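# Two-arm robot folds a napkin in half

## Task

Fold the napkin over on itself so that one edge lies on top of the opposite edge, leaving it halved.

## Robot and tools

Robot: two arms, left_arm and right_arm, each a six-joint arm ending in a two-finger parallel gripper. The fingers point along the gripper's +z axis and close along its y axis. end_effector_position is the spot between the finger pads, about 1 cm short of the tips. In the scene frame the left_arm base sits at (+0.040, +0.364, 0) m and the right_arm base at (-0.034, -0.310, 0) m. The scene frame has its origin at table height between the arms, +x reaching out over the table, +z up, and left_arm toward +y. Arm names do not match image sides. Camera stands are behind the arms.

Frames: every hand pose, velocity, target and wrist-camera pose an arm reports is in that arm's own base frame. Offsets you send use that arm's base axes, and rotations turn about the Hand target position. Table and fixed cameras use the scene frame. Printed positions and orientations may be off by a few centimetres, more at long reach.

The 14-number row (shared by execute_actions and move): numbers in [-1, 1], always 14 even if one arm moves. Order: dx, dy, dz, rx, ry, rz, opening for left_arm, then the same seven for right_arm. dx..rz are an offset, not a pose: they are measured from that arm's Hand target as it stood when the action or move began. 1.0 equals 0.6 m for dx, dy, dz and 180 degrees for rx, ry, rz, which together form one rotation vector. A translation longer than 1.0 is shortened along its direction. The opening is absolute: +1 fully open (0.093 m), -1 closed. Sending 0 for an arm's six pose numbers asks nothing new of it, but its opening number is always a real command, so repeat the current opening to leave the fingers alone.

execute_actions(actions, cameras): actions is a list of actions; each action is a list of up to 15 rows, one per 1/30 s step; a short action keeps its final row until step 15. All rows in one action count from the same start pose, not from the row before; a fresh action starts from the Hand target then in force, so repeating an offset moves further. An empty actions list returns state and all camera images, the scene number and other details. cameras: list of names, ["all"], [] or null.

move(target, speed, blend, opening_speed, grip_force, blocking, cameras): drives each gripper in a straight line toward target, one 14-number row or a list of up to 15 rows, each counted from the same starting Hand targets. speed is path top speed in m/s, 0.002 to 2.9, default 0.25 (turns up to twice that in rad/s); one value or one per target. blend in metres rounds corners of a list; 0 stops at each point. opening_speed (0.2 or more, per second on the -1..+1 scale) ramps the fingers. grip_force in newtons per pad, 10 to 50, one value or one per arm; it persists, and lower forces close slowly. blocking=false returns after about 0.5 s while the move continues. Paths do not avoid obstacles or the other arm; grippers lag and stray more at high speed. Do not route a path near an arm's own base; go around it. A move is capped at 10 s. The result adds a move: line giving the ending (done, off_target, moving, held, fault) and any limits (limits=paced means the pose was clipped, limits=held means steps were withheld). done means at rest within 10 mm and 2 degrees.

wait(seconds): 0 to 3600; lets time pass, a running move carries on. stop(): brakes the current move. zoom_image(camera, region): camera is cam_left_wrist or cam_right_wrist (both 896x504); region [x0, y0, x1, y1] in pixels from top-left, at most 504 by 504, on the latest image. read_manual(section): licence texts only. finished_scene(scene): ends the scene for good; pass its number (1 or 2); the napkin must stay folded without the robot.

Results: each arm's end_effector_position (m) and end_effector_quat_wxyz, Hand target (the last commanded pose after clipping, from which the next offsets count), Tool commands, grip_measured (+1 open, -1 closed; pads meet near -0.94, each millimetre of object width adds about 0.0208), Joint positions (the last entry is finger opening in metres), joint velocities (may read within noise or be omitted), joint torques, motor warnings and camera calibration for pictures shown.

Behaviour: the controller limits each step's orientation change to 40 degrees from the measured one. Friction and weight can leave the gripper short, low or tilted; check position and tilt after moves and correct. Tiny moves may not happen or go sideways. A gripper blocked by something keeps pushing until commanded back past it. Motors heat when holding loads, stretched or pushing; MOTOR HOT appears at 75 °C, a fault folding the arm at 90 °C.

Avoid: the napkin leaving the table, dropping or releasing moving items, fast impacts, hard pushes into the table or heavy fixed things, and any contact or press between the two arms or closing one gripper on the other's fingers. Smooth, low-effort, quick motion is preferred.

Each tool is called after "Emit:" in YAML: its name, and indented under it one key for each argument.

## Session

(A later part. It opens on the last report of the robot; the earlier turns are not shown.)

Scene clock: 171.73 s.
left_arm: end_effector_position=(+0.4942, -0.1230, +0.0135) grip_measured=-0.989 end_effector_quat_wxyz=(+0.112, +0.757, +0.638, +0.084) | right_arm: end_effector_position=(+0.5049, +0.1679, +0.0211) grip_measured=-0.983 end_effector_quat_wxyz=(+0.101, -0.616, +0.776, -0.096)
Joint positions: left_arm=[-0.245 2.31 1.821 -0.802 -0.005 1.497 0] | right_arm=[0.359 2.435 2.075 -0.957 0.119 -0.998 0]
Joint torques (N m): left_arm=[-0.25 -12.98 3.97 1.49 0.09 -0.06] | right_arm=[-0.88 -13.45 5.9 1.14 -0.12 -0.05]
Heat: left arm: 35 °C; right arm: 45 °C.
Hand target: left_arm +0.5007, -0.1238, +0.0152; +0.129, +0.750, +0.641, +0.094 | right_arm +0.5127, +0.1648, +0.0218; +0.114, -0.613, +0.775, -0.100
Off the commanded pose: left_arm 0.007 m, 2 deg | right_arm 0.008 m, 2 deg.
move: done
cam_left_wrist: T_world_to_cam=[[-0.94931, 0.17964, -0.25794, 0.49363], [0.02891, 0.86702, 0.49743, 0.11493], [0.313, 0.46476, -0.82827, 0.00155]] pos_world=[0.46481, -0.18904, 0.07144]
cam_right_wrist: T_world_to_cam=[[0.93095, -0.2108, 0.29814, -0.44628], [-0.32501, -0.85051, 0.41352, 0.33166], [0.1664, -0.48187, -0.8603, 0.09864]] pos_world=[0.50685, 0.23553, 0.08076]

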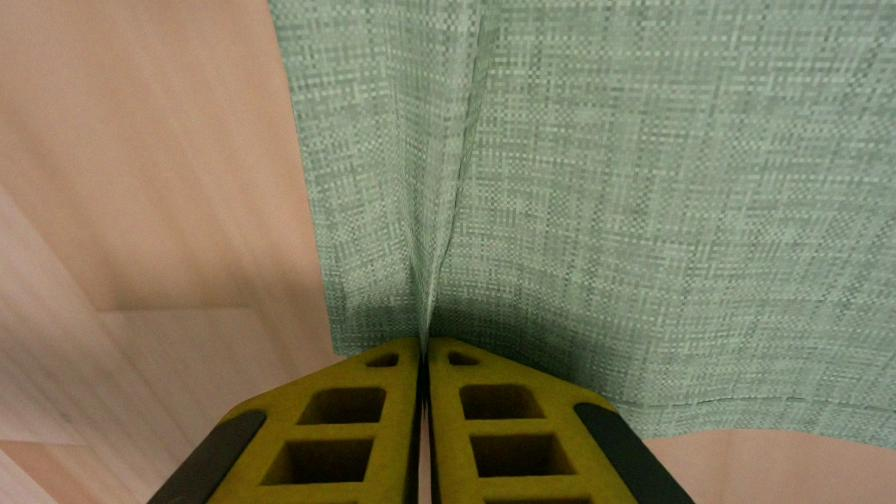

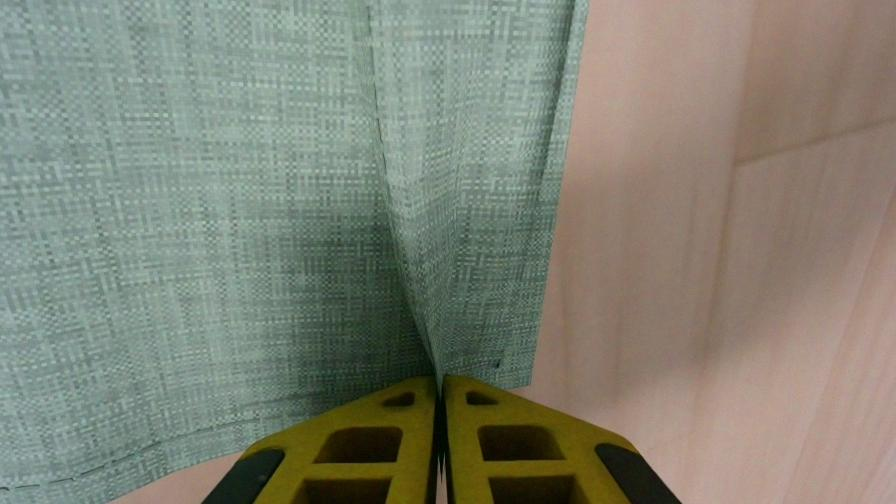

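Emit:
move:
  target:
    - [0, 0, 0.0083, 0, 0, 0, -1, 0, 0, 0, 0, 0, 0, -1]
    - [0, 0, 0.0083, 0, 0, 0, -0.7, 0, 0, 0, 0, 0, 0, -0.7]
  speed: 0.04
  opening_speed: 0.6
  cameras: ["all"]

Scene clock: 175.57 s.
left_arm: end_effector_position=(+0.4984, -0.1240, +0.0148) grip_measured=-0.702 end_effector_quat_wxyz=(+0.119, +0.756, +0.637, +0.089) | right_arm: end_effector_position=(+0.5079, +0.1670, +0.0218) grip_measured=-0.703 end_effector_quat_wxyz=(+0.106, -0.614, +0.776, -0.098)
Joint positions: left_arm=[-0.245 2.31 1.821 -0.783 -0.005 1.497 0.012] | right_arm=[0.356 2.435 2.075 -0.946 0.121 -0.998 0.011]
Joint torques (N m): left_arm=[-0.25 -13.53 4.88 1.14 0.08 -0.07] | right_arm=[-0.88 -13.48 5.91 1.04 -0.12 -0.05]
Heat: left arm: 37 °C; right arm: 46 °C.
Hand target: left_arm +0.5007, -0.1238, +0.0202; +0.129, +0.750, +0.641, +0.094 | right_arm +0.5127, +0.1648, +0.0218; +0.114, -0.613, +0.775, -0.100
Off the commanded pose: left_arm 0.006 m, 2 deg | right_arm 0.005 m, 1 deg.
move: done
cam_left_wrist: T_world_to_cam=[[-0.94455, 0.17851, -0.27562, 0.49576], [0.02015, 0.86926, 0.49395, 0.11981], [0.32776, 0.461, -0.82465, -0.0061]] pos_world=[0.46785, -0.18983, 0.07243]
cam_right_wrist: T_world_to_cam=[[0.92702, -0.21473, 0.30745, -0.44695], [-0.3323, -0.85033, 0.40807, 0.33526], [0.17381, -0.48045, -0.85963, 0.09432]] pos_world=[0.50934, 0.23443, 0.08168]

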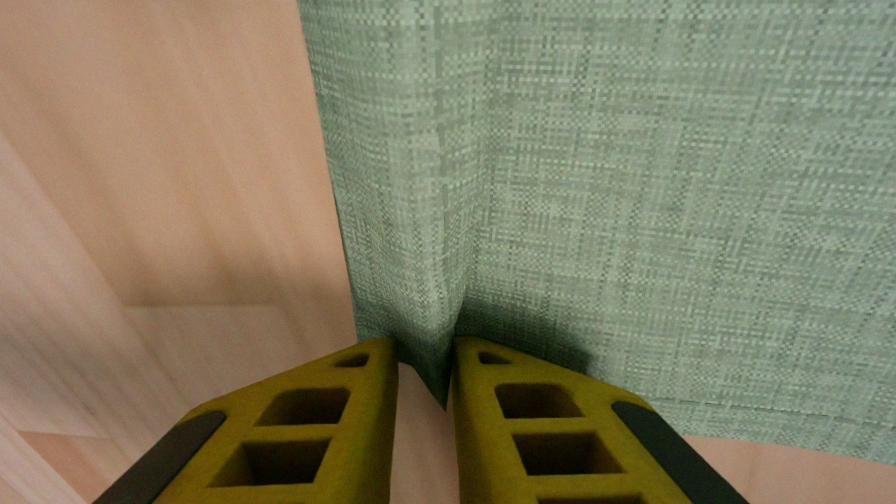

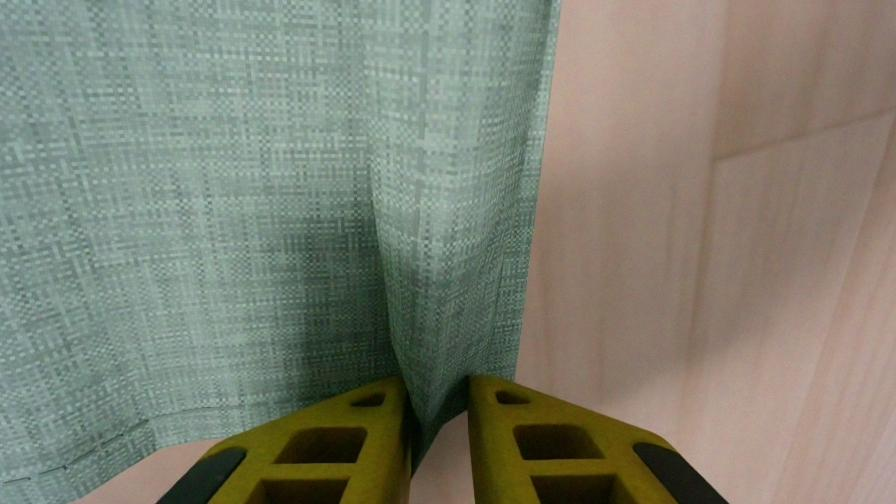

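Emit:
move:
  target:
    - [0.0082, -0.0015, 0.0417, 0, 0, 0, -0.7, 0.0081, -0.0021, 0.0417, 0, 0, 0, -0.7]
    - [0.0082, -0.0015, 0.12, 0, 0, 0, -0.7, 0.0081, -0.0021, 0.12, 0, 0, 0, -0.7]
  speed: [0.06, 0.12]
  cameras: ["all"]

Scene clock: 178.67 s.
left_arm: end_effector_position=(+0.4988, -0.1241, +0.0651) grip_measured=-0.701 end_effector_quat_wxyz=(+0.106, +0.758, +0.638, +0.080) | right_arm: end_effector_position=(+0.5160, +0.1650, +0.0870) grip_measured=-0.703 end_effector_quat_wxyz=(+0.112, -0.611, +0.777, -0.100)
Joint positions: left_arm=[-0.245 2.311 2.034 -1.027 -0.005 1.497 0.012] | right_arm=[0.346 2.467 2.389 -1.215 0.119 -1.003 0.011]
Joint torques (N m): left_arm=[-0.17 -15.02 9.09 0.69 0.09 -0.06] | right_arm=[-0.9 -13.19 9.32 0.58 -0.14 -0.06]
Heat: left arm: 39 °C; right arm: 47 °C.
Hand target: left_arm +0.5056, -0.1247, +0.0922; +0.129, +0.750, +0.641, +0.094 | right_arm +0.5176, +0.1635, +0.0938; +0.114, -0.613, +0.775, -0.100
Off the commanded pose: left_arm 0.028 m, 3 deg | right_arm 0.007 m, 0 deg.
move: off_target (left_arm)
cam_left_wrist: T_world_to_cam=[[-0.95269, 0.18047, -0.24458, 0.51228], [0.03561, 0.86537, 0.49987, 0.08643], [0.30186, 0.46751, -0.83085, 0.04943]] pos_world=[0.47004, -0.19035, 0.12316]
cam_right_wrist: T_world_to_cam=[[0.92218, -0.22029, 0.3179, -0.47258], [-0.34105, -0.85079, 0.39979, 0.31496], [0.1824, -0.4771, -0.85971, 0.14306]] pos_world=[0.51713, 0.23212, 0.1473]

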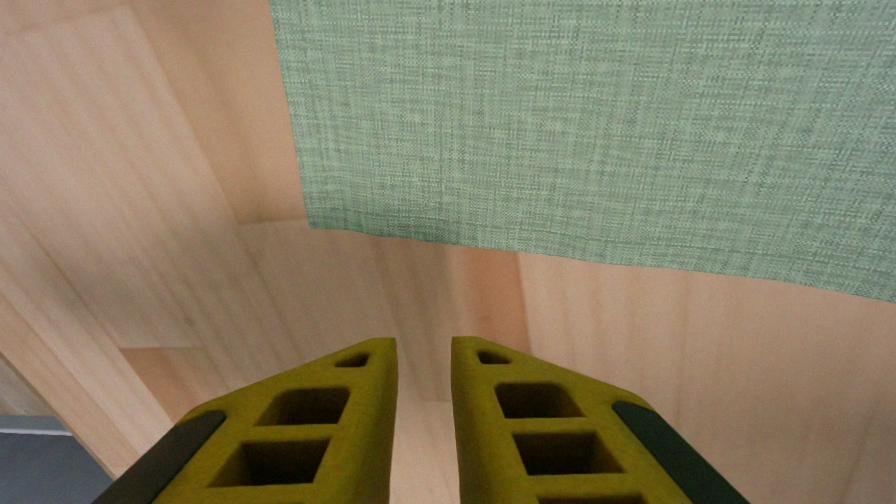

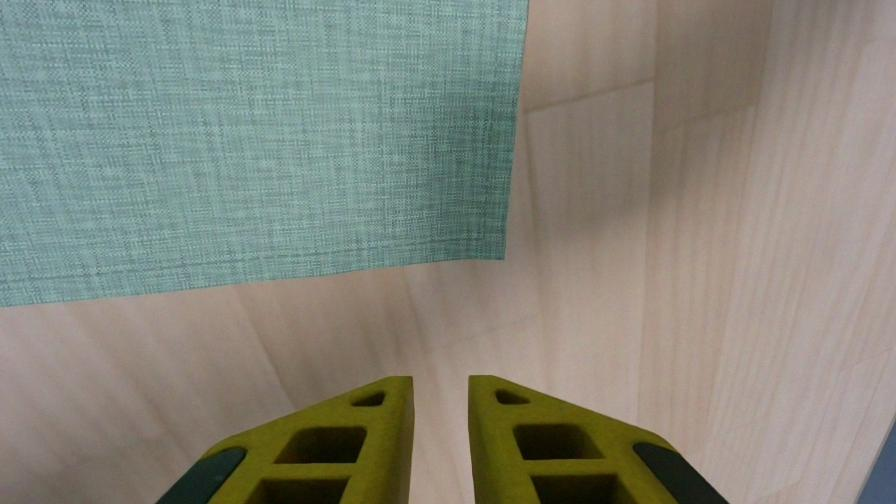

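Emit:
move:
  target:
    - [0.0073, -0.0505, 0.0713, -0.12, -0.0195, 0.2173, 0.75, 0.0207, 0.0358, 0.0687, 0.0973, -0.064, -0.2268, 0.75]
    - [0.094, -0.1322, 0.008, -0.24, -0.0391, 0.4346, 0.75, 0.134, 0.0752, 0.0053, 0.1945, -0.1279, -0.4536, 0.75]
  speed: 0.3
  blend: [0.02, 0]
  cameras: ["all"]

Scene clock: 191.43 s.
left_arm: end_effector_position=(+0.5456, -0.1960, +0.0831) grip_measured=+0.749 end_effector_quat_wxyz=(+0.289, +0.098, +0.952, -0.026) | right_arm: end_effector_position=(+0.5988, +0.2117, +0.0928) grip_measured=+0.747 end_effector_quat_wxyz=(+0.332, +0.104, +0.937, -0.028)
Joint positions: left_arm=[-0.374 2.301 1.961 -0.65 -0.101 -0.14 0.081] | right_arm=[0.438 2.768 2.834 -1.06 0.38 0.545 0.081]
Joint torques (N m): left_arm=[-0.34 -11.47 9.31 2.17 -0.19 -0.08] | right_arm=[0.23 -14.43 9.61 1.05 0.29 0.23]
Heat: left arm: 45 °C; right arm: 49 °C.
Hand target: left_arm +0.5620, -0.2040, +0.0970; +0.324, +0.089, +0.941, -0.030 | right_arm +0.5980, +0.2087, +0.0970; +0.323, +0.118, +0.938, -0.040
Off the commanded pose: left_arm 0.023 m, 4 deg | right_arm 0.005 m, 2 deg.
elbow stopped short (right arm): the move would have taken joint 3 (elbow) straighter than the controller allows.
move: off_target (left_arm)
cam_left_wrist: T_world_to_cam=[[-0.22504, -0.97435, -0.00131, -0.06926], [-0.97371, 0.22494, -0.03597, 0.60779], [0.03534, -0.00682, -0.99935, 0.15028]] pos_world=[0.57091, -0.20317, 0.17195]
cam_right_wrist: T_world_to_cam=[[-0.21903, -0.97566, 0.01087, 0.33138], [-0.95798, 0.21292, -0.19217, 0.57978], [0.18518, -0.05251, -0.9813, 0.07491]] pos_world=[0.61413, 0.2038, 0.18132]

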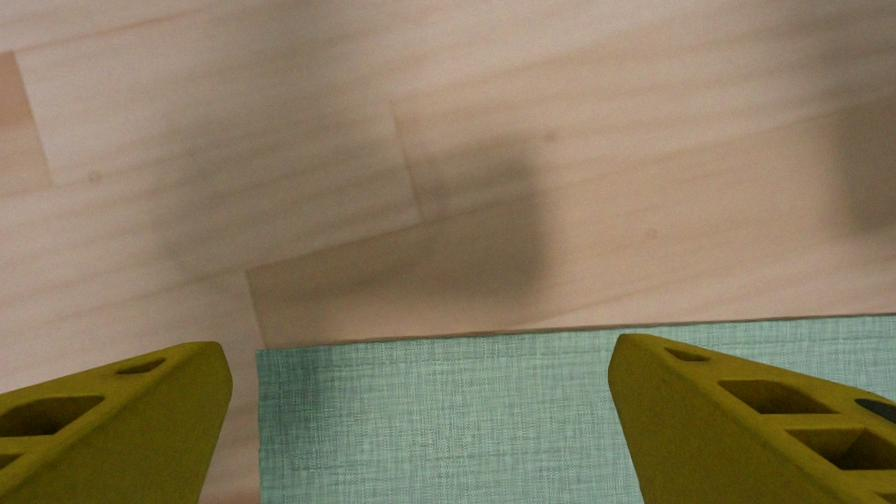

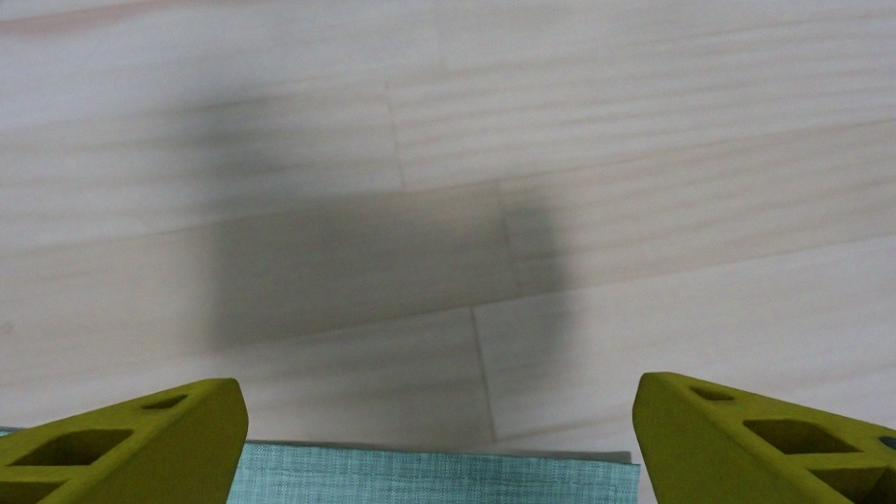

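Emit:
move:
  target: [0.0067, 0.005, -0.105, 0, 0, 0, 0.75, -0.0033, -0.0028, -0.0967, 0, 0, 0, 0.75]
  speed: 0.1
  cameras: ["all"]

Scene clock: 194.37 s.
left_arm: end_effector_position=(+0.5554, -0.1999, +0.0315) grip_measured=+0.749 end_effector_quat_wxyz=(+0.302, +0.096, +0.948, -0.029) | right_arm: end_effector_position=(+0.5897, +0.2093, +0.0256) grip_measured=+0.747 end_effector_quat_wxyz=(+0.303, +0.111, +0.945, -0.044)
Joint positions: left_arm=[-0.374 2.368 1.853 -0.446 -0.101 -0.14 0.081] | right_arm=[0.443 2.711 2.486 -0.845 0.388 0.577 0.081]
Joint torques (N m): left_arm=[0.54 -11.85 6.53 2.23 -0.13 0] | right_arm=[-0.18 -17.43 5.44 1.58 0.23 0.11]
Heat: left arm: 45 °C; right arm: 50 °C.
Hand target: left_arm +0.5661, -0.2010, +0.0340; +0.324, +0.089, +0.941, -0.030 | right_arm +0.5960, +0.2070, +0.0389; +0.323, +0.118, +0.938, -0.040
Off the commanded pose: left_arm 0.011 m, 3 deg | right_arm 0.015 m, 3 deg.
move: off_target (left_arm, right_arm)
cam_left_wrist: T_world_to_cam=[[-0.22515, -0.97432, 0.00302, -0.07092], [-0.97232, 0.22448, -0.06479, 0.61627], [0.06245, -0.01752, -0.99789, 0.08113]] pos_world=[0.57818, -0.20602, 0.1211]
cam_right_wrist: T_world_to_cam=[[-0.24161, -0.96936, 0.0443, 0.33894], [-0.96264, 0.23369, -0.13678, 0.55561], [0.12223, -0.07569, -0.98961, 0.05269]] pos_world=[0.61031, 0.2027, 0.11313]

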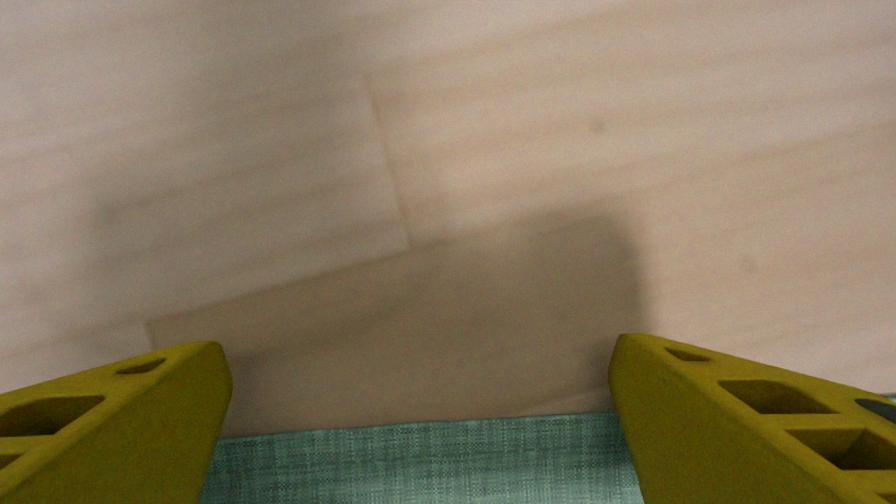

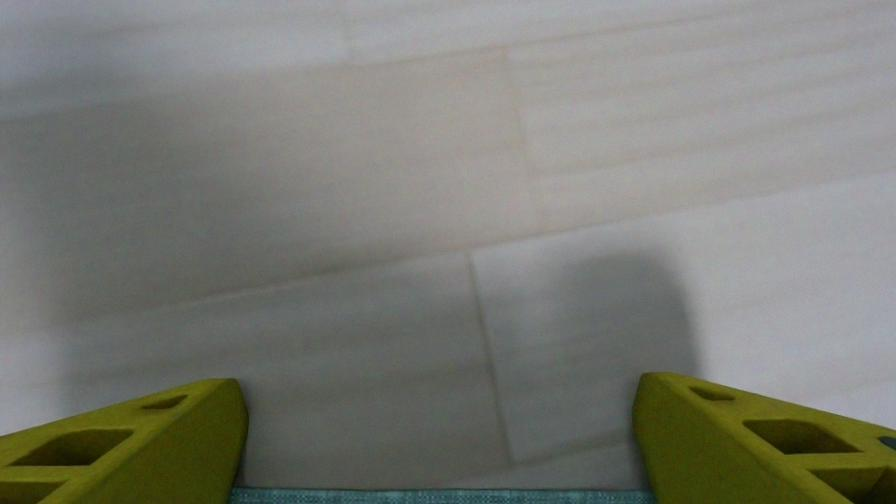

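Emit:
move:
  target: [0, 0, -0.04, 0, 0, 0, 0.75, 0, 0, -0.0248, 0, 0, 0, 0.75]
  speed: 0.05
  cameras: []

Scene clock: 196.77 s.
left_arm: end_effector_position=(+0.5585, -0.2008, +0.0168) grip_measured=+0.749 end_effector_quat_wxyz=(+0.311, +0.092, +0.945, -0.032) | right_arm: end_effector_position=(+0.5937, +0.2102, +0.0245) grip_measured=+0.747 end_effector_quat_wxyz=(+0.317, +0.115, +0.941, -0.039)
Joint positions: left_arm=[-0.374 2.388 1.816 -0.369 -0.103 -0.146 0.081] | right_arm=[0.443 2.695 2.434 -0.779 0.394 0.577 0.081]
Joint torques (N m): left_arm=[0.54 -10.86 5.91 2.24 -0.13 0.01] | right_arm=[-0.17 -15.84 4.83 1.58 0.19 0.1]
Heat: left arm: 45 °C; right arm: 50 °C.
Hand target: left_arm +0.5661, -0.2010, +0.0100; +0.324, +0.089, +0.941, -0.030 | right_arm +0.5960, +0.2070, +0.0241; +0.323, +0.118, +0.938, -0.040
Off the commanded pose: left_arm 0.010 m, 2 deg | right_arm 0.004 m, 1 deg.
move: done

Emit:
move:
  target: [-0.0492, 0.0093, 0, 0, 0, 0, 0.75, -0.0485, 0.0124, 0, 0, 0, 0, 0.75]
  speed: 0.04
  cameras: ["all"]

Scene clock: 198.67 s.
left_arm: end_effector_position=(+0.5565, -0.1999, +0.0147) grip_measured=+0.749 end_effector_quat_wxyz=(+0.357, +0.086, +0.929, -0.043) | right_arm: end_effector_position=(+0.5814, +0.2095, +0.0232) grip_measured=+0.747 end_effector_quat_wxyz=(+0.340, +0.131, +0.931, -0.034)
Joint positions: left_arm=[-0.376 2.336 1.649 -0.156 -0.109 -0.149 0.081] | right_arm=[0.458 2.572 2.167 -0.595 0.424 0.611 0.081]
Joint torques (N m): left_arm=[-0.59 -15.38 3.74 0.9 -0.14 -0.05] | right_arm=[0.84 -16.9 4.74 0.88 0.09 0.1]
Heat: left arm: 45 °C; right arm: 51 °C.
Hand target: left_arm +0.5365, -0.1954, +0.0100; +0.324, +0.089, +0.941, -0.030 | right_arm +0.5669, +0.2144, +0.0241; +0.323, +0.118, +0.938, -0.040
Off the commanded pose: left_arm 0.021 m, 4 deg | right_arm 0.015 m, 3 deg.
move: off_target (left_arm, right_arm)
cam_left_wrist: T_world_to_cam=[[-0.21624, -0.97612, 0.02083, -0.07621], [-0.96093, 0.20899, -0.18151, 0.60855], [0.17282, -0.05927, -0.98317, -0.0056]] pos_world=[0.56926, -0.2019, 0.10654]
cam_right_wrist: T_world_to_cam=[[-0.27267, -0.96211, 0.0016, 0.35469], [-0.94082, 0.26629, -0.20962, 0.52947], [0.20125, -0.05867, -0.97778, 0.00161]] pos_world=[0.59453, 0.20035, 0.112]

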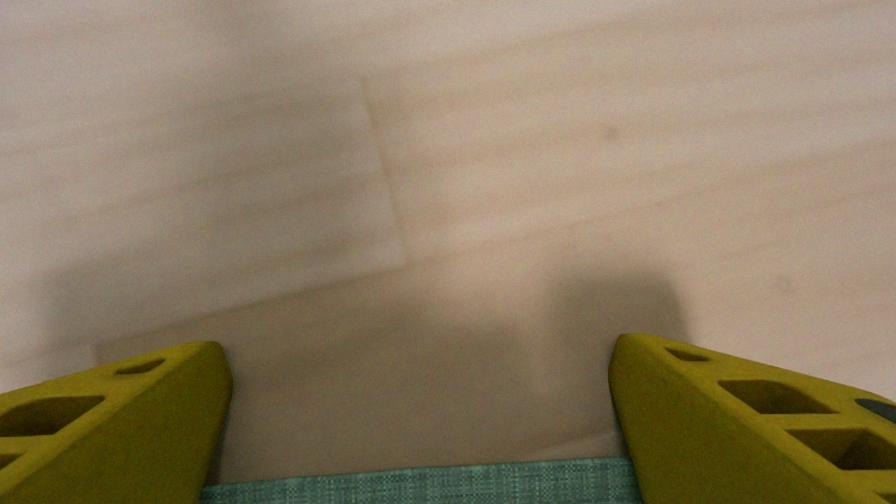

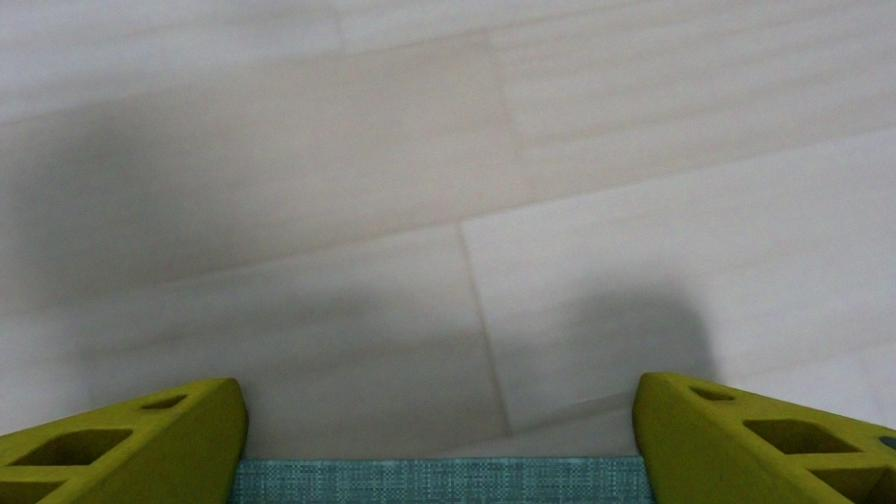

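Emit:
move:
  target: [-0.0246, 0.0046, 0.0083, 0, 0, 0, 0.75, -0.0162, 0.0041, 0.005, 0, 0, 0, 0.75]
  speed: 0.04
  cameras: ["all"]

Scene clock: 200.57 s.
left_arm: end_effector_position=(+0.5400, -0.1944, +0.0150) grip_measured=+0.749 end_effector_quat_wxyz=(+0.349, +0.083, +0.932, -0.041) | right_arm: end_effector_position=(+0.5705, +0.2109, +0.0231) grip_measured=+0.747 end_effector_quat_wxyz=(+0.336, +0.130, +0.932, -0.037)
Joint positions: left_arm=[-0.379 2.281 1.563 -0.142 -0.114 -0.158 0.081] | right_arm=[0.471 2.535 2.102 -0.583 0.434 0.623 0.081]
Joint torques (N m): left_arm=[-0.68 -15.38 3.85 0.98 -0.13 -0.04] | right_arm=[0.92 -16.95 4.82 0.91 0.07 0.11]
Heat: left arm: 45 °C; right arm: 51 °C.
Hand target: left_arm +0.5218, -0.1927, +0.0150; +0.324, +0.089, +0.941, -0.030 | right_arm +0.5572, +0.2169, +0.0271; +0.323, +0.118, +0.938, -0.040
Off the commanded pose: left_arm 0.018 m, 3 deg | right_arm 0.015 m, 2 deg.
move: off_target (left_arm, right_arm)
cam_left_wrist: T_world_to_cam=[[-0.20929, -0.97763, 0.02077, -0.07853], [-0.96504, 0.20308, -0.16571, 0.59246], [0.15779, -0.05472, -0.98596, 0.00681]] pos_world=[0.55424, -0.19672, 0.10652]
cam_right_wrist: T_world_to_cam=[[-0.27461, -0.9615, 0.00985, 0.35385], [-0.94198, 0.26695, -0.2035, 0.51927], [0.19303, -0.06516, -0.97903, 0.00984]] pos_world=[0.58441, 0.20225, 0.11182]

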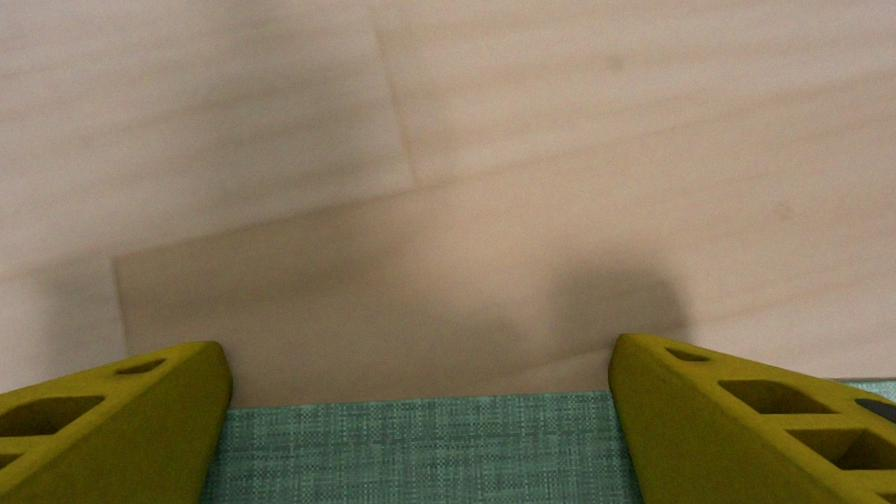

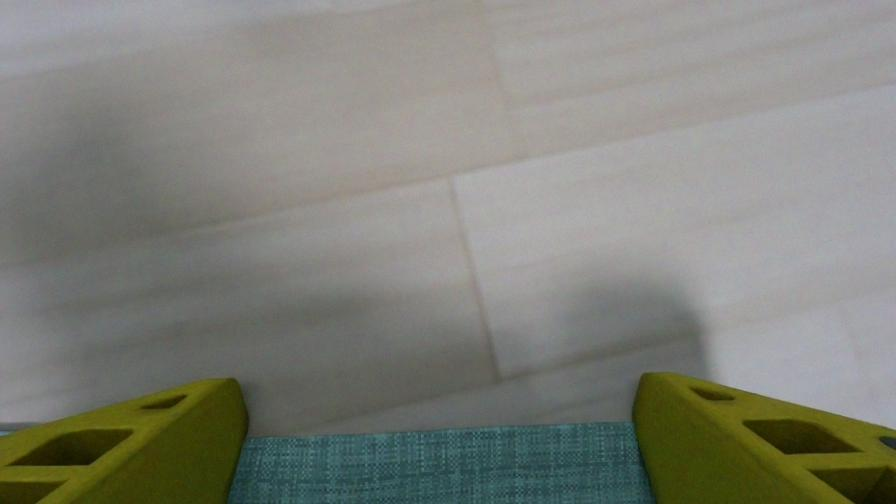

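Emit:
move:
  target: [-0.0213, 0.004, 0, 0, 0, 0, 0.75, -0.0194, 0.005, 0, 0, 0, 0, 0.75]
  speed: 0.04
  cameras: ["all"]

Scene clock: 202.07 s.
left_arm: end_effector_position=(+0.5265, -0.1919, +0.0150) grip_measured=+0.749 end_effector_quat_wxyz=(+0.347, +0.083, +0.933, -0.040) | right_arm: end_effector_position=(+0.5584, +0.2131, +0.0233) grip_measured=+0.747 end_effector_quat_wxyz=(+0.335, +0.130, +0.932, -0.040)
Joint positions: left_arm=[-0.385 2.236 1.488 -0.116 -0.118 -0.164 0.081] | right_arm=[0.486 2.492 2.026 -0.56 0.444 0.637 0.081]
Joint torques (N m): left_arm=[-0.76 -14.93 3.84 1.03 -0.11 -0.02] | right_arm=[0.94 -16.59 4.82 0.95 0.05 0.11]
Heat: left arm: 46 °C; right arm: 52 °C.
Hand target: left_arm +0.5090, -0.1903, +0.0150; +0.324, +0.089, +0.941, -0.030 | right_arm +0.5456, +0.2199, +0.0271; +0.323, +0.118, +0.938, -0.040
Off the commanded pose: left_arm 0.018 m, 3 deg | right_arm 0.015 m, 2 deg.
move: off_target (left_arm, right_arm)
cam_left_wrist: T_world_to_cam=[[-0.20777, -0.97796, 0.02056, -0.07981], [-0.96596, 0.20181, -0.16185, 0.57908], [0.15414, -0.05349, -0.9866, 0.01121]] pos_world=[0.54106, -0.19432, 0.10642]
cam_right_wrist: T_world_to_cam=[[-0.27546, -0.9612, 0.01505, 0.35291], [-0.94237, 0.2669, -0.20176, 0.50744], [0.18991, -0.06976, -0.97932, 0.01528]] pos_world=[0.57251, 0.20485, 0.11203]

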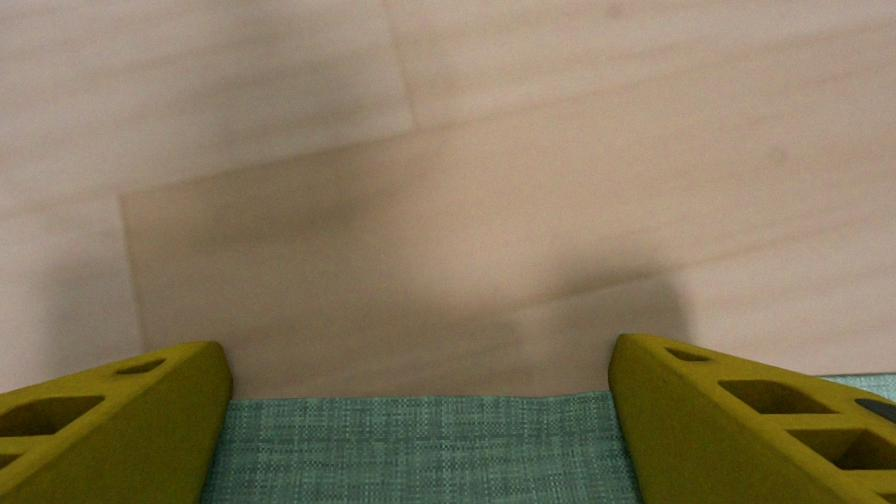

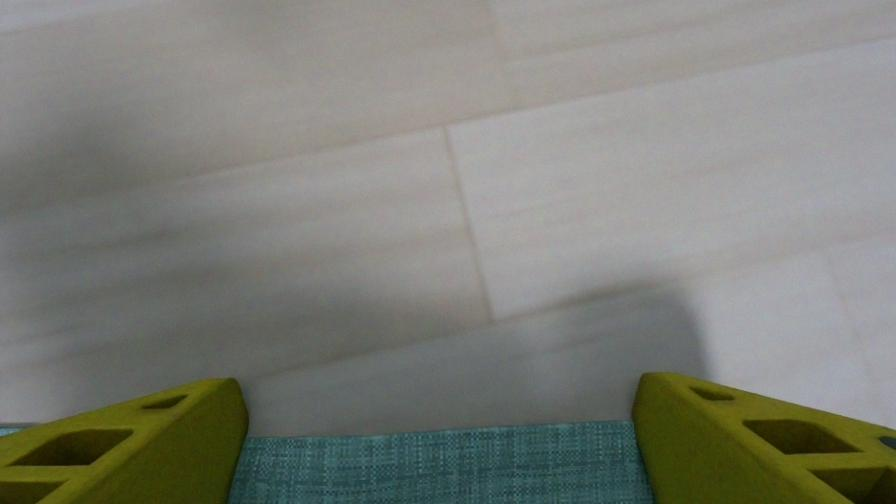

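Emit:
move:
  target: [-0.0197, 0.0037, 0, 0, 0, 0, 0.75, -0.0194, 0.005, 0, 0, 0, 0, 0.75]
  speed: 0.04
  cameras: ["all"]

Scene clock: 203.67 s.
left_arm: end_effector_position=(+0.5146, -0.1890, +0.0146) grip_measured=+0.749 end_effector_quat_wxyz=(+0.346, +0.081, +0.934, -0.040) | right_arm: end_effector_position=(+0.5464, +0.2163, +0.0232) grip_measured=+0.747 end_effector_quat_wxyz=(+0.334, +0.130, +0.932, -0.041)
Joint positions: left_arm=[-0.39 2.198 1.422 -0.092 -0.123 -0.17 0.081] | right_arm=[0.503 2.454 1.957 -0.538 0.454 0.654 0.081]
Joint torques (N m): left_arm=[-0.79 -14.56 3.79 1.05 -0.11 -0.01] | right_arm=[0.95 -16.34 4.81 0.95 0.04 0.11]
Heat: left arm: 46 °C; right arm: 52 °C.
Hand target: left_arm +0.4972, -0.1881, +0.0150; +0.324, +0.089, +0.941, -0.030 | right_arm +0.5339, +0.2229, +0.0271; +0.323, +0.118, +0.938, -0.040
Off the commanded pose: left_arm 0.017 m, 3 deg | right_arm 0.015 m, 2 deg.
move: off_target (left_arm, right_arm)
cam_left_wrist: T_world_to_cam=[[-0.20473, -0.9786, 0.02056, -0.08103], [-0.96696, 0.19894, -0.15942, 0.56686], [0.15192, -0.05252, -0.987, 0.01427]] pos_world=[0.52937, -0.19132, 0.10612]
cam_right_wrist: T_world_to_cam=[[-0.27625, -0.96094, 0.01644, 0.35305], [-0.94248, 0.26752, -0.20042, 0.49511], [0.1882, -0.07086, -0.97957, 0.01889]] pos_world=[0.56061, 0.20815, 0.11194]

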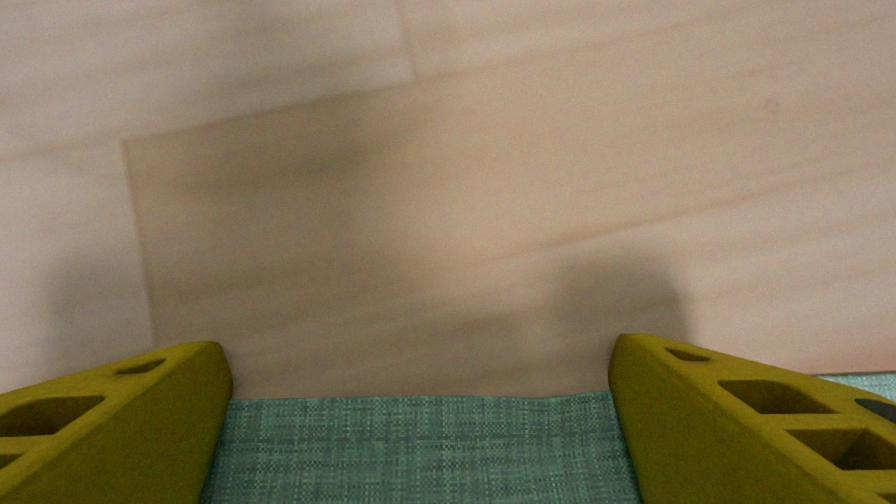

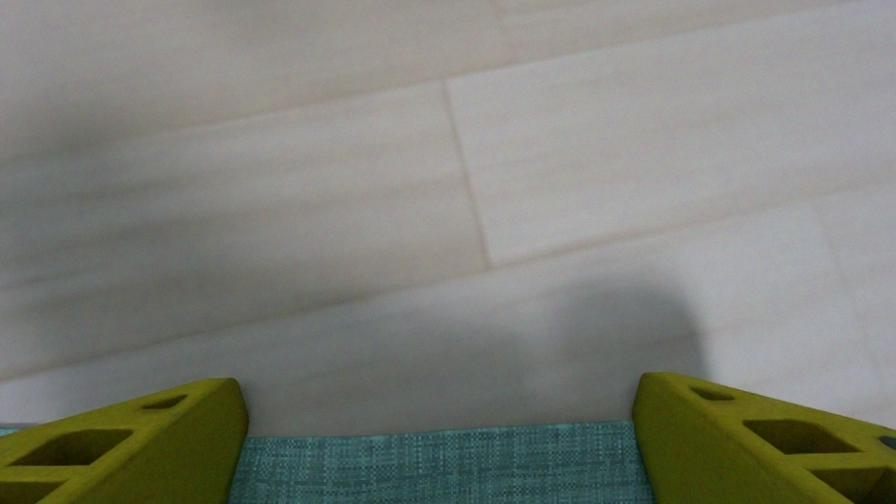

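Emit:
move:
  target: [-0.0098, 0.0018, 0, 0, 0, 0, 0.75, -0.0081, 0.0021, 0, 0, 0, 0, 0.75]
  speed: 0.04
  cameras: ["all"]

Scene clock: 205.03 s.
left_arm: end_effector_position=(+0.5087, -0.1878, +0.0151) grip_measured=+0.749 end_effector_quat_wxyz=(+0.347, +0.081, +0.934, -0.039) | right_arm: end_effector_position=(+0.5419, +0.2171, +0.0226) grip_measured=+0.747 end_effector_quat_wxyz=(+0.335, +0.130, +0.932, -0.041)
Joint positions: left_arm=[-0.393 2.178 1.39 -0.079 -0.126 -0.173 0.081] | right_arm=[0.509 2.44 1.929 -0.527 0.458 0.66 0.081]
Joint torques (N m): left_arm=[-0.81 -14.38 3.78 1.05 -0.11 -0.01] | right_arm=[1.03 -16.27 4.78 0.93 0.04 0.11]
Heat: left arm: 46 °C; right arm: 53 °C.
Hand target: left_arm +0.4913, -0.1870, +0.0150; +0.324, +0.089, +0.941, -0.030 | right_arm +0.5291, +0.2241, +0.0271; +0.323, +0.118, +0.938, -0.040
Off the commanded pose: left_arm 0.017 m, 3 deg | right_arm 0.015 m, 2 deg.
move: off_target (left_arm, right_arm)
cam_left_wrist: T_world_to_cam=[[-0.2035, -0.97886, 0.02033, -0.08183], [-0.96713, 0.19775, -0.15988, 0.56091], [0.15248, -0.0522, -0.98693, 0.01538]] pos_world=[0.52347, -0.19022, 0.10652]
cam_right_wrist: T_world_to_cam=[[-0.27721, -0.96065, 0.01756, 0.35302], [-0.94216, 0.2682, -0.20099, 0.49025], [0.18837, -0.07226, -0.97944, 0.0194]] pos_world=[0.5561, 0.20905, 0.11134]

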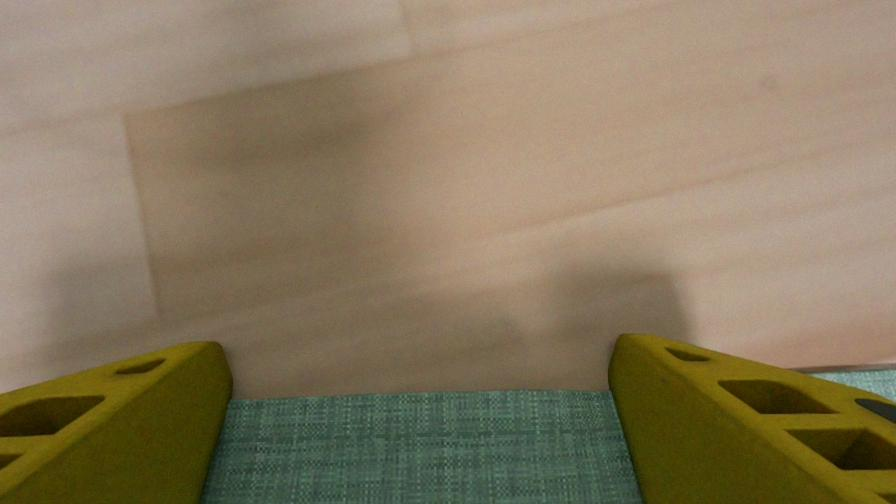

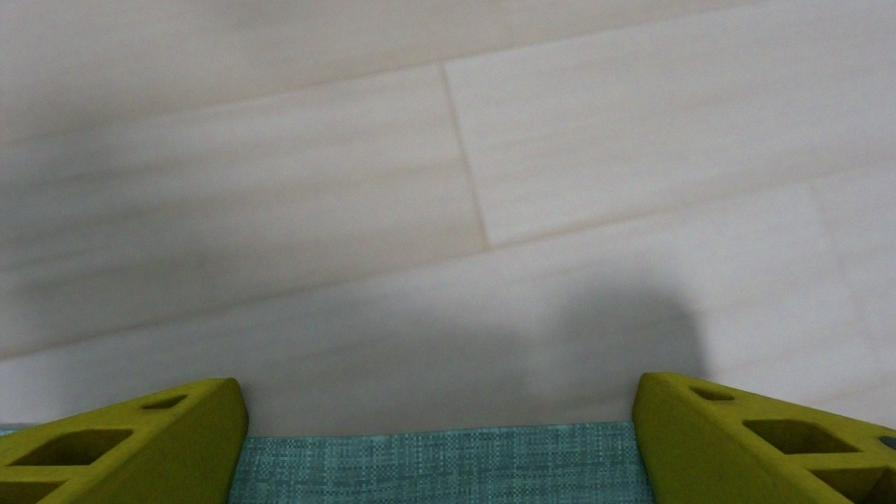

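Emit:
move:
  target:
    - [0.034, -0.004, 0, 0, 0, 0, 0.75, 0.0263, -0.013, 0, 0, 0, 0, 0.75]
    - [0.045, -0.006, 0.13, 0, 0, 0, 0.75, 0.0363, -0.0155, 0.13, 0, 0, 0, 0.75]
  speed: [0.05, 0.12]
  cameras: ["all"]

Scene clock: 208.10 s.
left_arm: end_effector_position=(+0.5089, -0.1879, +0.0464) grip_measured=+0.749 end_effector_quat_wxyz=(+0.286, +0.087, +0.954, -0.020) | right_arm: end_effector_position=(+0.5492, +0.2141, +0.0940) grip_measured=+0.747 end_effector_quat_wxyz=(+0.323, +0.124, +0.937, -0.045)
Joint positions: left_arm=[-0.393 2.187 1.626 -0.44 -0.126 -0.173 0.081] | right_arm=[0.494 2.44 2.228 -0.845 0.44 0.638 0.081]
Joint torques (N m): left_arm=[0.73 -17.54 9.36 1.33 -0.01 0.12] | right_arm=[-0.9 -14.04 10.14 0.95 0.02 -0.06]
Heat: left arm: 47 °C; right arm: 53 °C.
Hand target: left_arm +0.5183, -0.1906, +0.0930; +0.324, +0.089, +0.941, -0.030 | right_arm +0.5508, +0.2148, +0.1051; +0.323, +0.118, +0.938, -0.040
Off the commanded pose: left_arm 0.048 m, 5 deg | right_arm 0.011 m, 1 deg.
move: off_target (left_arm, right_arm)
cam_left_wrist: T_world_to_cam=[[-0.20254, -0.97926, -0.00469, -0.08188], [-0.97882, 0.20259, -0.02955, 0.5669], [0.02989, -0.0014, -0.99955, 0.11883]] pos_world=[0.53475, -0.19486, 0.13514]
cam_right_wrist: T_world_to_cam=[[-0.26627, -0.96335, 0.03252, 0.34412], [-0.95012, 0.25663, -0.17727, 0.51699], [0.16242, -0.0781, -0.98362, 0.10362]] pos_world=[0.566, 0.20693, 0.18238]

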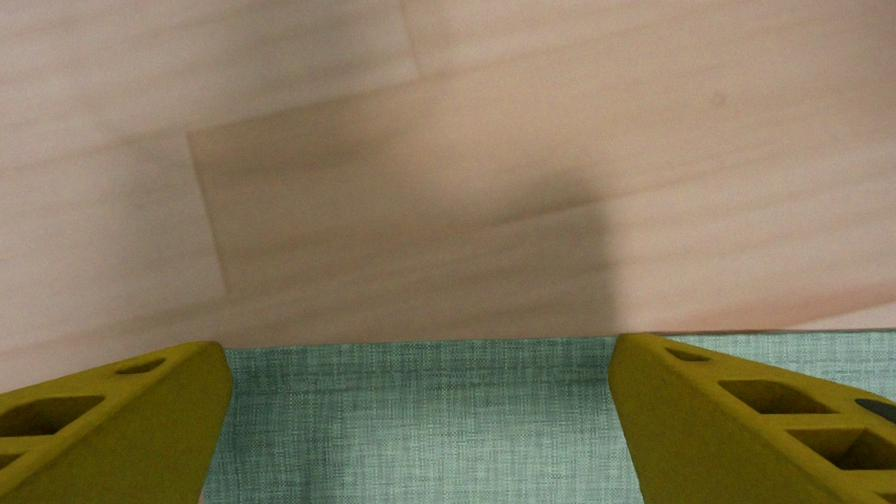

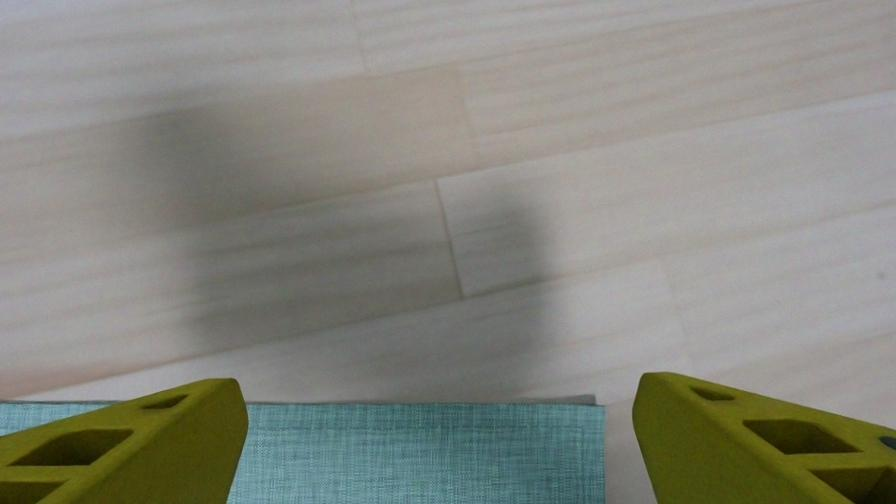

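Emit:
zoom_image:
  camera: "cam_right_wrist"
  region: [420, 350, 660, 470]

Emit:
zoom_image:
  camera: "cam_left_wrist"
  region: [180, 300, 620, 420]

Scaled by 2.100 from the camera's image (finer frame: 1280x720).

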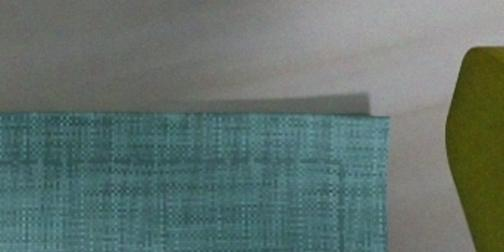

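Scaled by 1.145 from the camera's image (finer frame: 1280x720).

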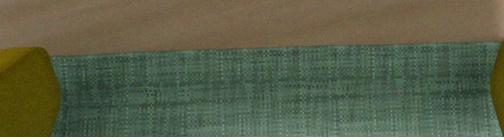

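Emit:
move:
  target: [0.0362, -0.004, -0.0383, 0, 0, 0, 0.75, 0.0353, -0.0038, -0.0668, 0, 0, 0, 0.75]
  speed: 0.1
  cameras: ["all"]

Scene clock: 212.13 s.
left_arm: end_effector_position=(+0.5292, -0.1882, +0.0597) grip_measured=+0.749 end_effector_quat_wxyz=(+0.308, +0.083, +0.947, -0.024) | right_arm: end_effector_position=(+0.5574, +0.2060, +0.0503) grip_measured=+0.747 end_effector_quat_wxyz=(+0.298, +0.119, +0.945, -0.062)
Joint positions: left_arm=[-0.379 2.216 1.703 -0.44 -0.124 -0.164 0.081] | right_arm=[0.472 2.538 2.26 -0.834 0.429 0.62 0.081]
Joint torques (N m): left_arm=[0.5 -10.82 9.68 1.75 0.09 0.13] | right_arm=[-0.57 -14.27 9.77 1.61 0.02 -0.09]
Heat: left arm: 49 °C; right arm: 53 °C.
Hand target: left_arm +0.5400, -0.1930, +0.0700; +0.324, +0.089, +0.941, -0.030 | right_arm +0.5720, +0.2126, +0.0650; +0.323, +0.118, +0.938, -0.040
Off the commanded pose: left_arm 0.016 m, 2 deg | right_arm 0.022 m, 4 deg.
move: off_target (left_arm, right_arm)
cam_left_wrist: T_world_to_cam=[[-0.19717, -0.98037, 0.00004, -0.08132], [-0.97755, 0.19661, -0.07578, 0.58821], [0.07429, -0.01498, -0.99712, 0.10534]] pos_world=[0.55115, -0.19379, 0.14961]
cam_right_wrist: T_world_to_cam=[[-0.26488, -0.96142, 0.07423, 0.33659], [-0.95839, 0.25399, -0.13029, 0.52179], [0.10641, -0.10565, -0.98869, 0.09578]] pos_world=[0.57904, 0.2012, 0.1377]

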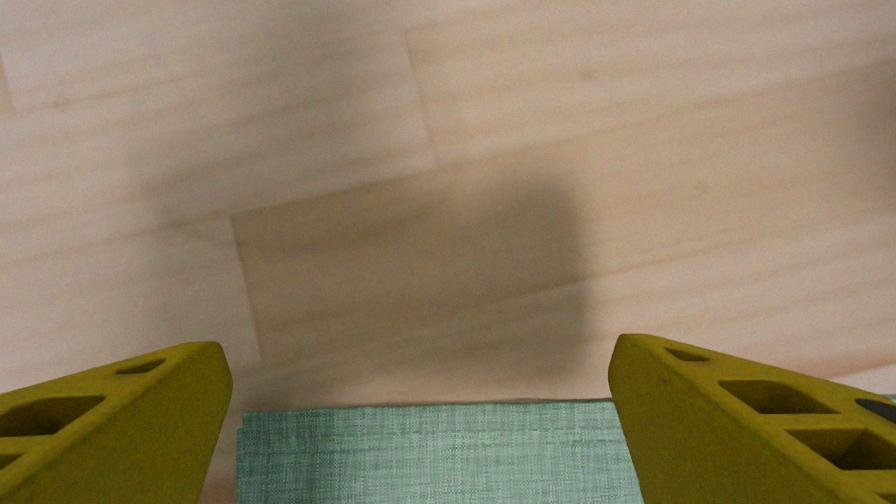

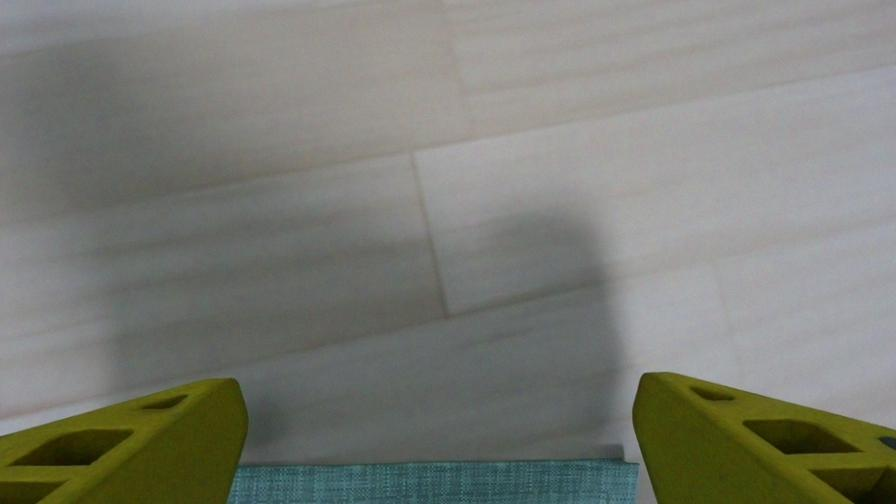

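Emit:
zoom_image:
  camera: "cam_left_wrist"
  region: [200, 380, 330, 480]

Emit:
zoom_image:
  camera: "cam_right_wrist"
  region: [520, 410, 680, 504]

Scaled by 3.877 from the camera's image (finer frame: 1280x720).

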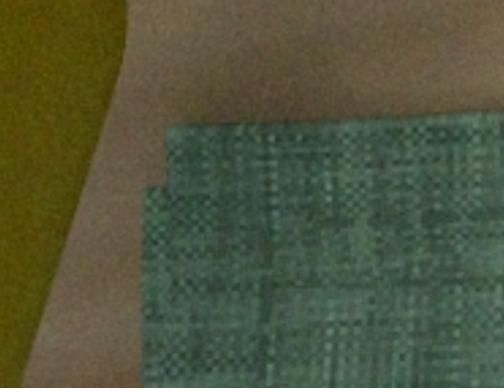

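Scaled by 3.150 from the camera's image (finer frame: 1280x720).

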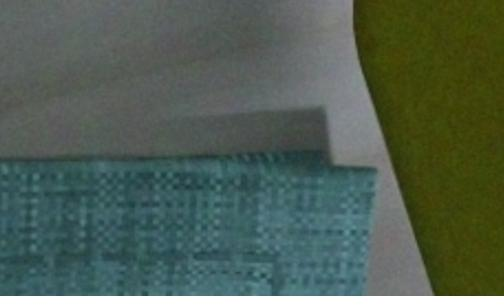

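Emit:
move:
  target:
    - [-0.03, 0, 0.2, 0, 0, 0, 0.75, -0.03, 0, 0.2, 0, 0, 0, 0.75]
    - [-0.3, 0.033, 0.3167, 0, 0, 0, 0.75, -0.3533, -0.021, 0.308, 0, 0, 0, 0.75]
  speed: 0.2
  blend: [0.03, 0]
  cameras: ["all"]

Scene clock: 217.60 s.
left_arm: end_effector_position=(+0.3673, -0.1785, +0.2501) grip_measured=+0.749 end_effector_quat_wxyz=(+0.316, +0.097, +0.943, -0.033) | right_arm: end_effector_position=(+0.3647, +0.2086, +0.2399) grip_measured=+0.747 end_effector_quat_wxyz=(+0.315, +0.106, +0.943, -0.037)
Joint positions: left_arm=[-0.532 1.589 1.618 -0.98 -0.195 -0.265 0.081] | right_arm=[0.716 1.805 1.854 -1.205 0.509 0.83 0.081]
Joint torques (N m): left_arm=[-0.43 -9.66 6.08 1.41 -0.27 -0.08] | right_arm=[-0.1 -10.95 6.04 0.84 0.38 0.23]
Heat: left arm: 49 °C; right arm: 53 °C.
Hand target: left_arm +0.3600, -0.1732, +0.2600; +0.324, +0.089, +0.941, -0.030 | right_arm +0.3600, +0.2000, +0.2498; +0.323, +0.118, +0.938, -0.040
Off the commanded pose: left_arm 0.013 m, 1 deg | right_arm 0.014 m, 2 deg.
move: off_target (left_arm, right_arm)
cam_left_wrist: T_world_to_cam=[[-0.22753, -0.97376, 0.00521, -0.09265], [-0.96955, 0.22604, -0.09418, 0.44937], [0.09054, -0.02648, -0.99554, 0.29887]] pos_world=[0.38755, -0.18388, 0.34034]
cam_right_wrist: T_world_to_cam=[[-0.22787, -0.97317, 0.03171, 0.27313], [-0.96249, 0.22021, -0.1585, 0.37646], [0.14726, -0.06663, -0.98685, 0.28057]] pos_world=[0.38326, 0.20159, 0.32789]

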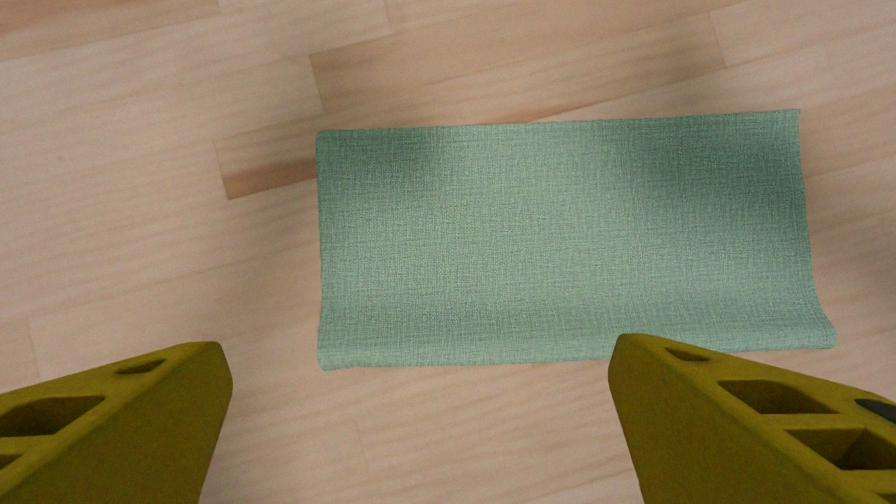

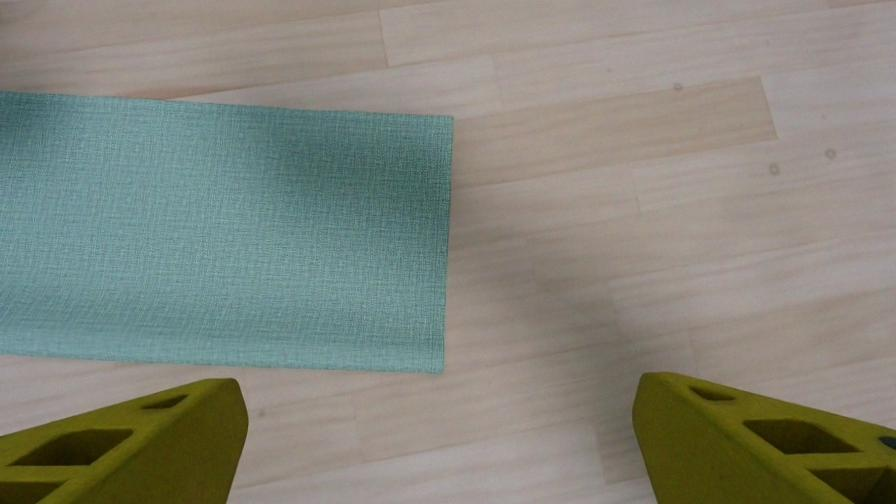

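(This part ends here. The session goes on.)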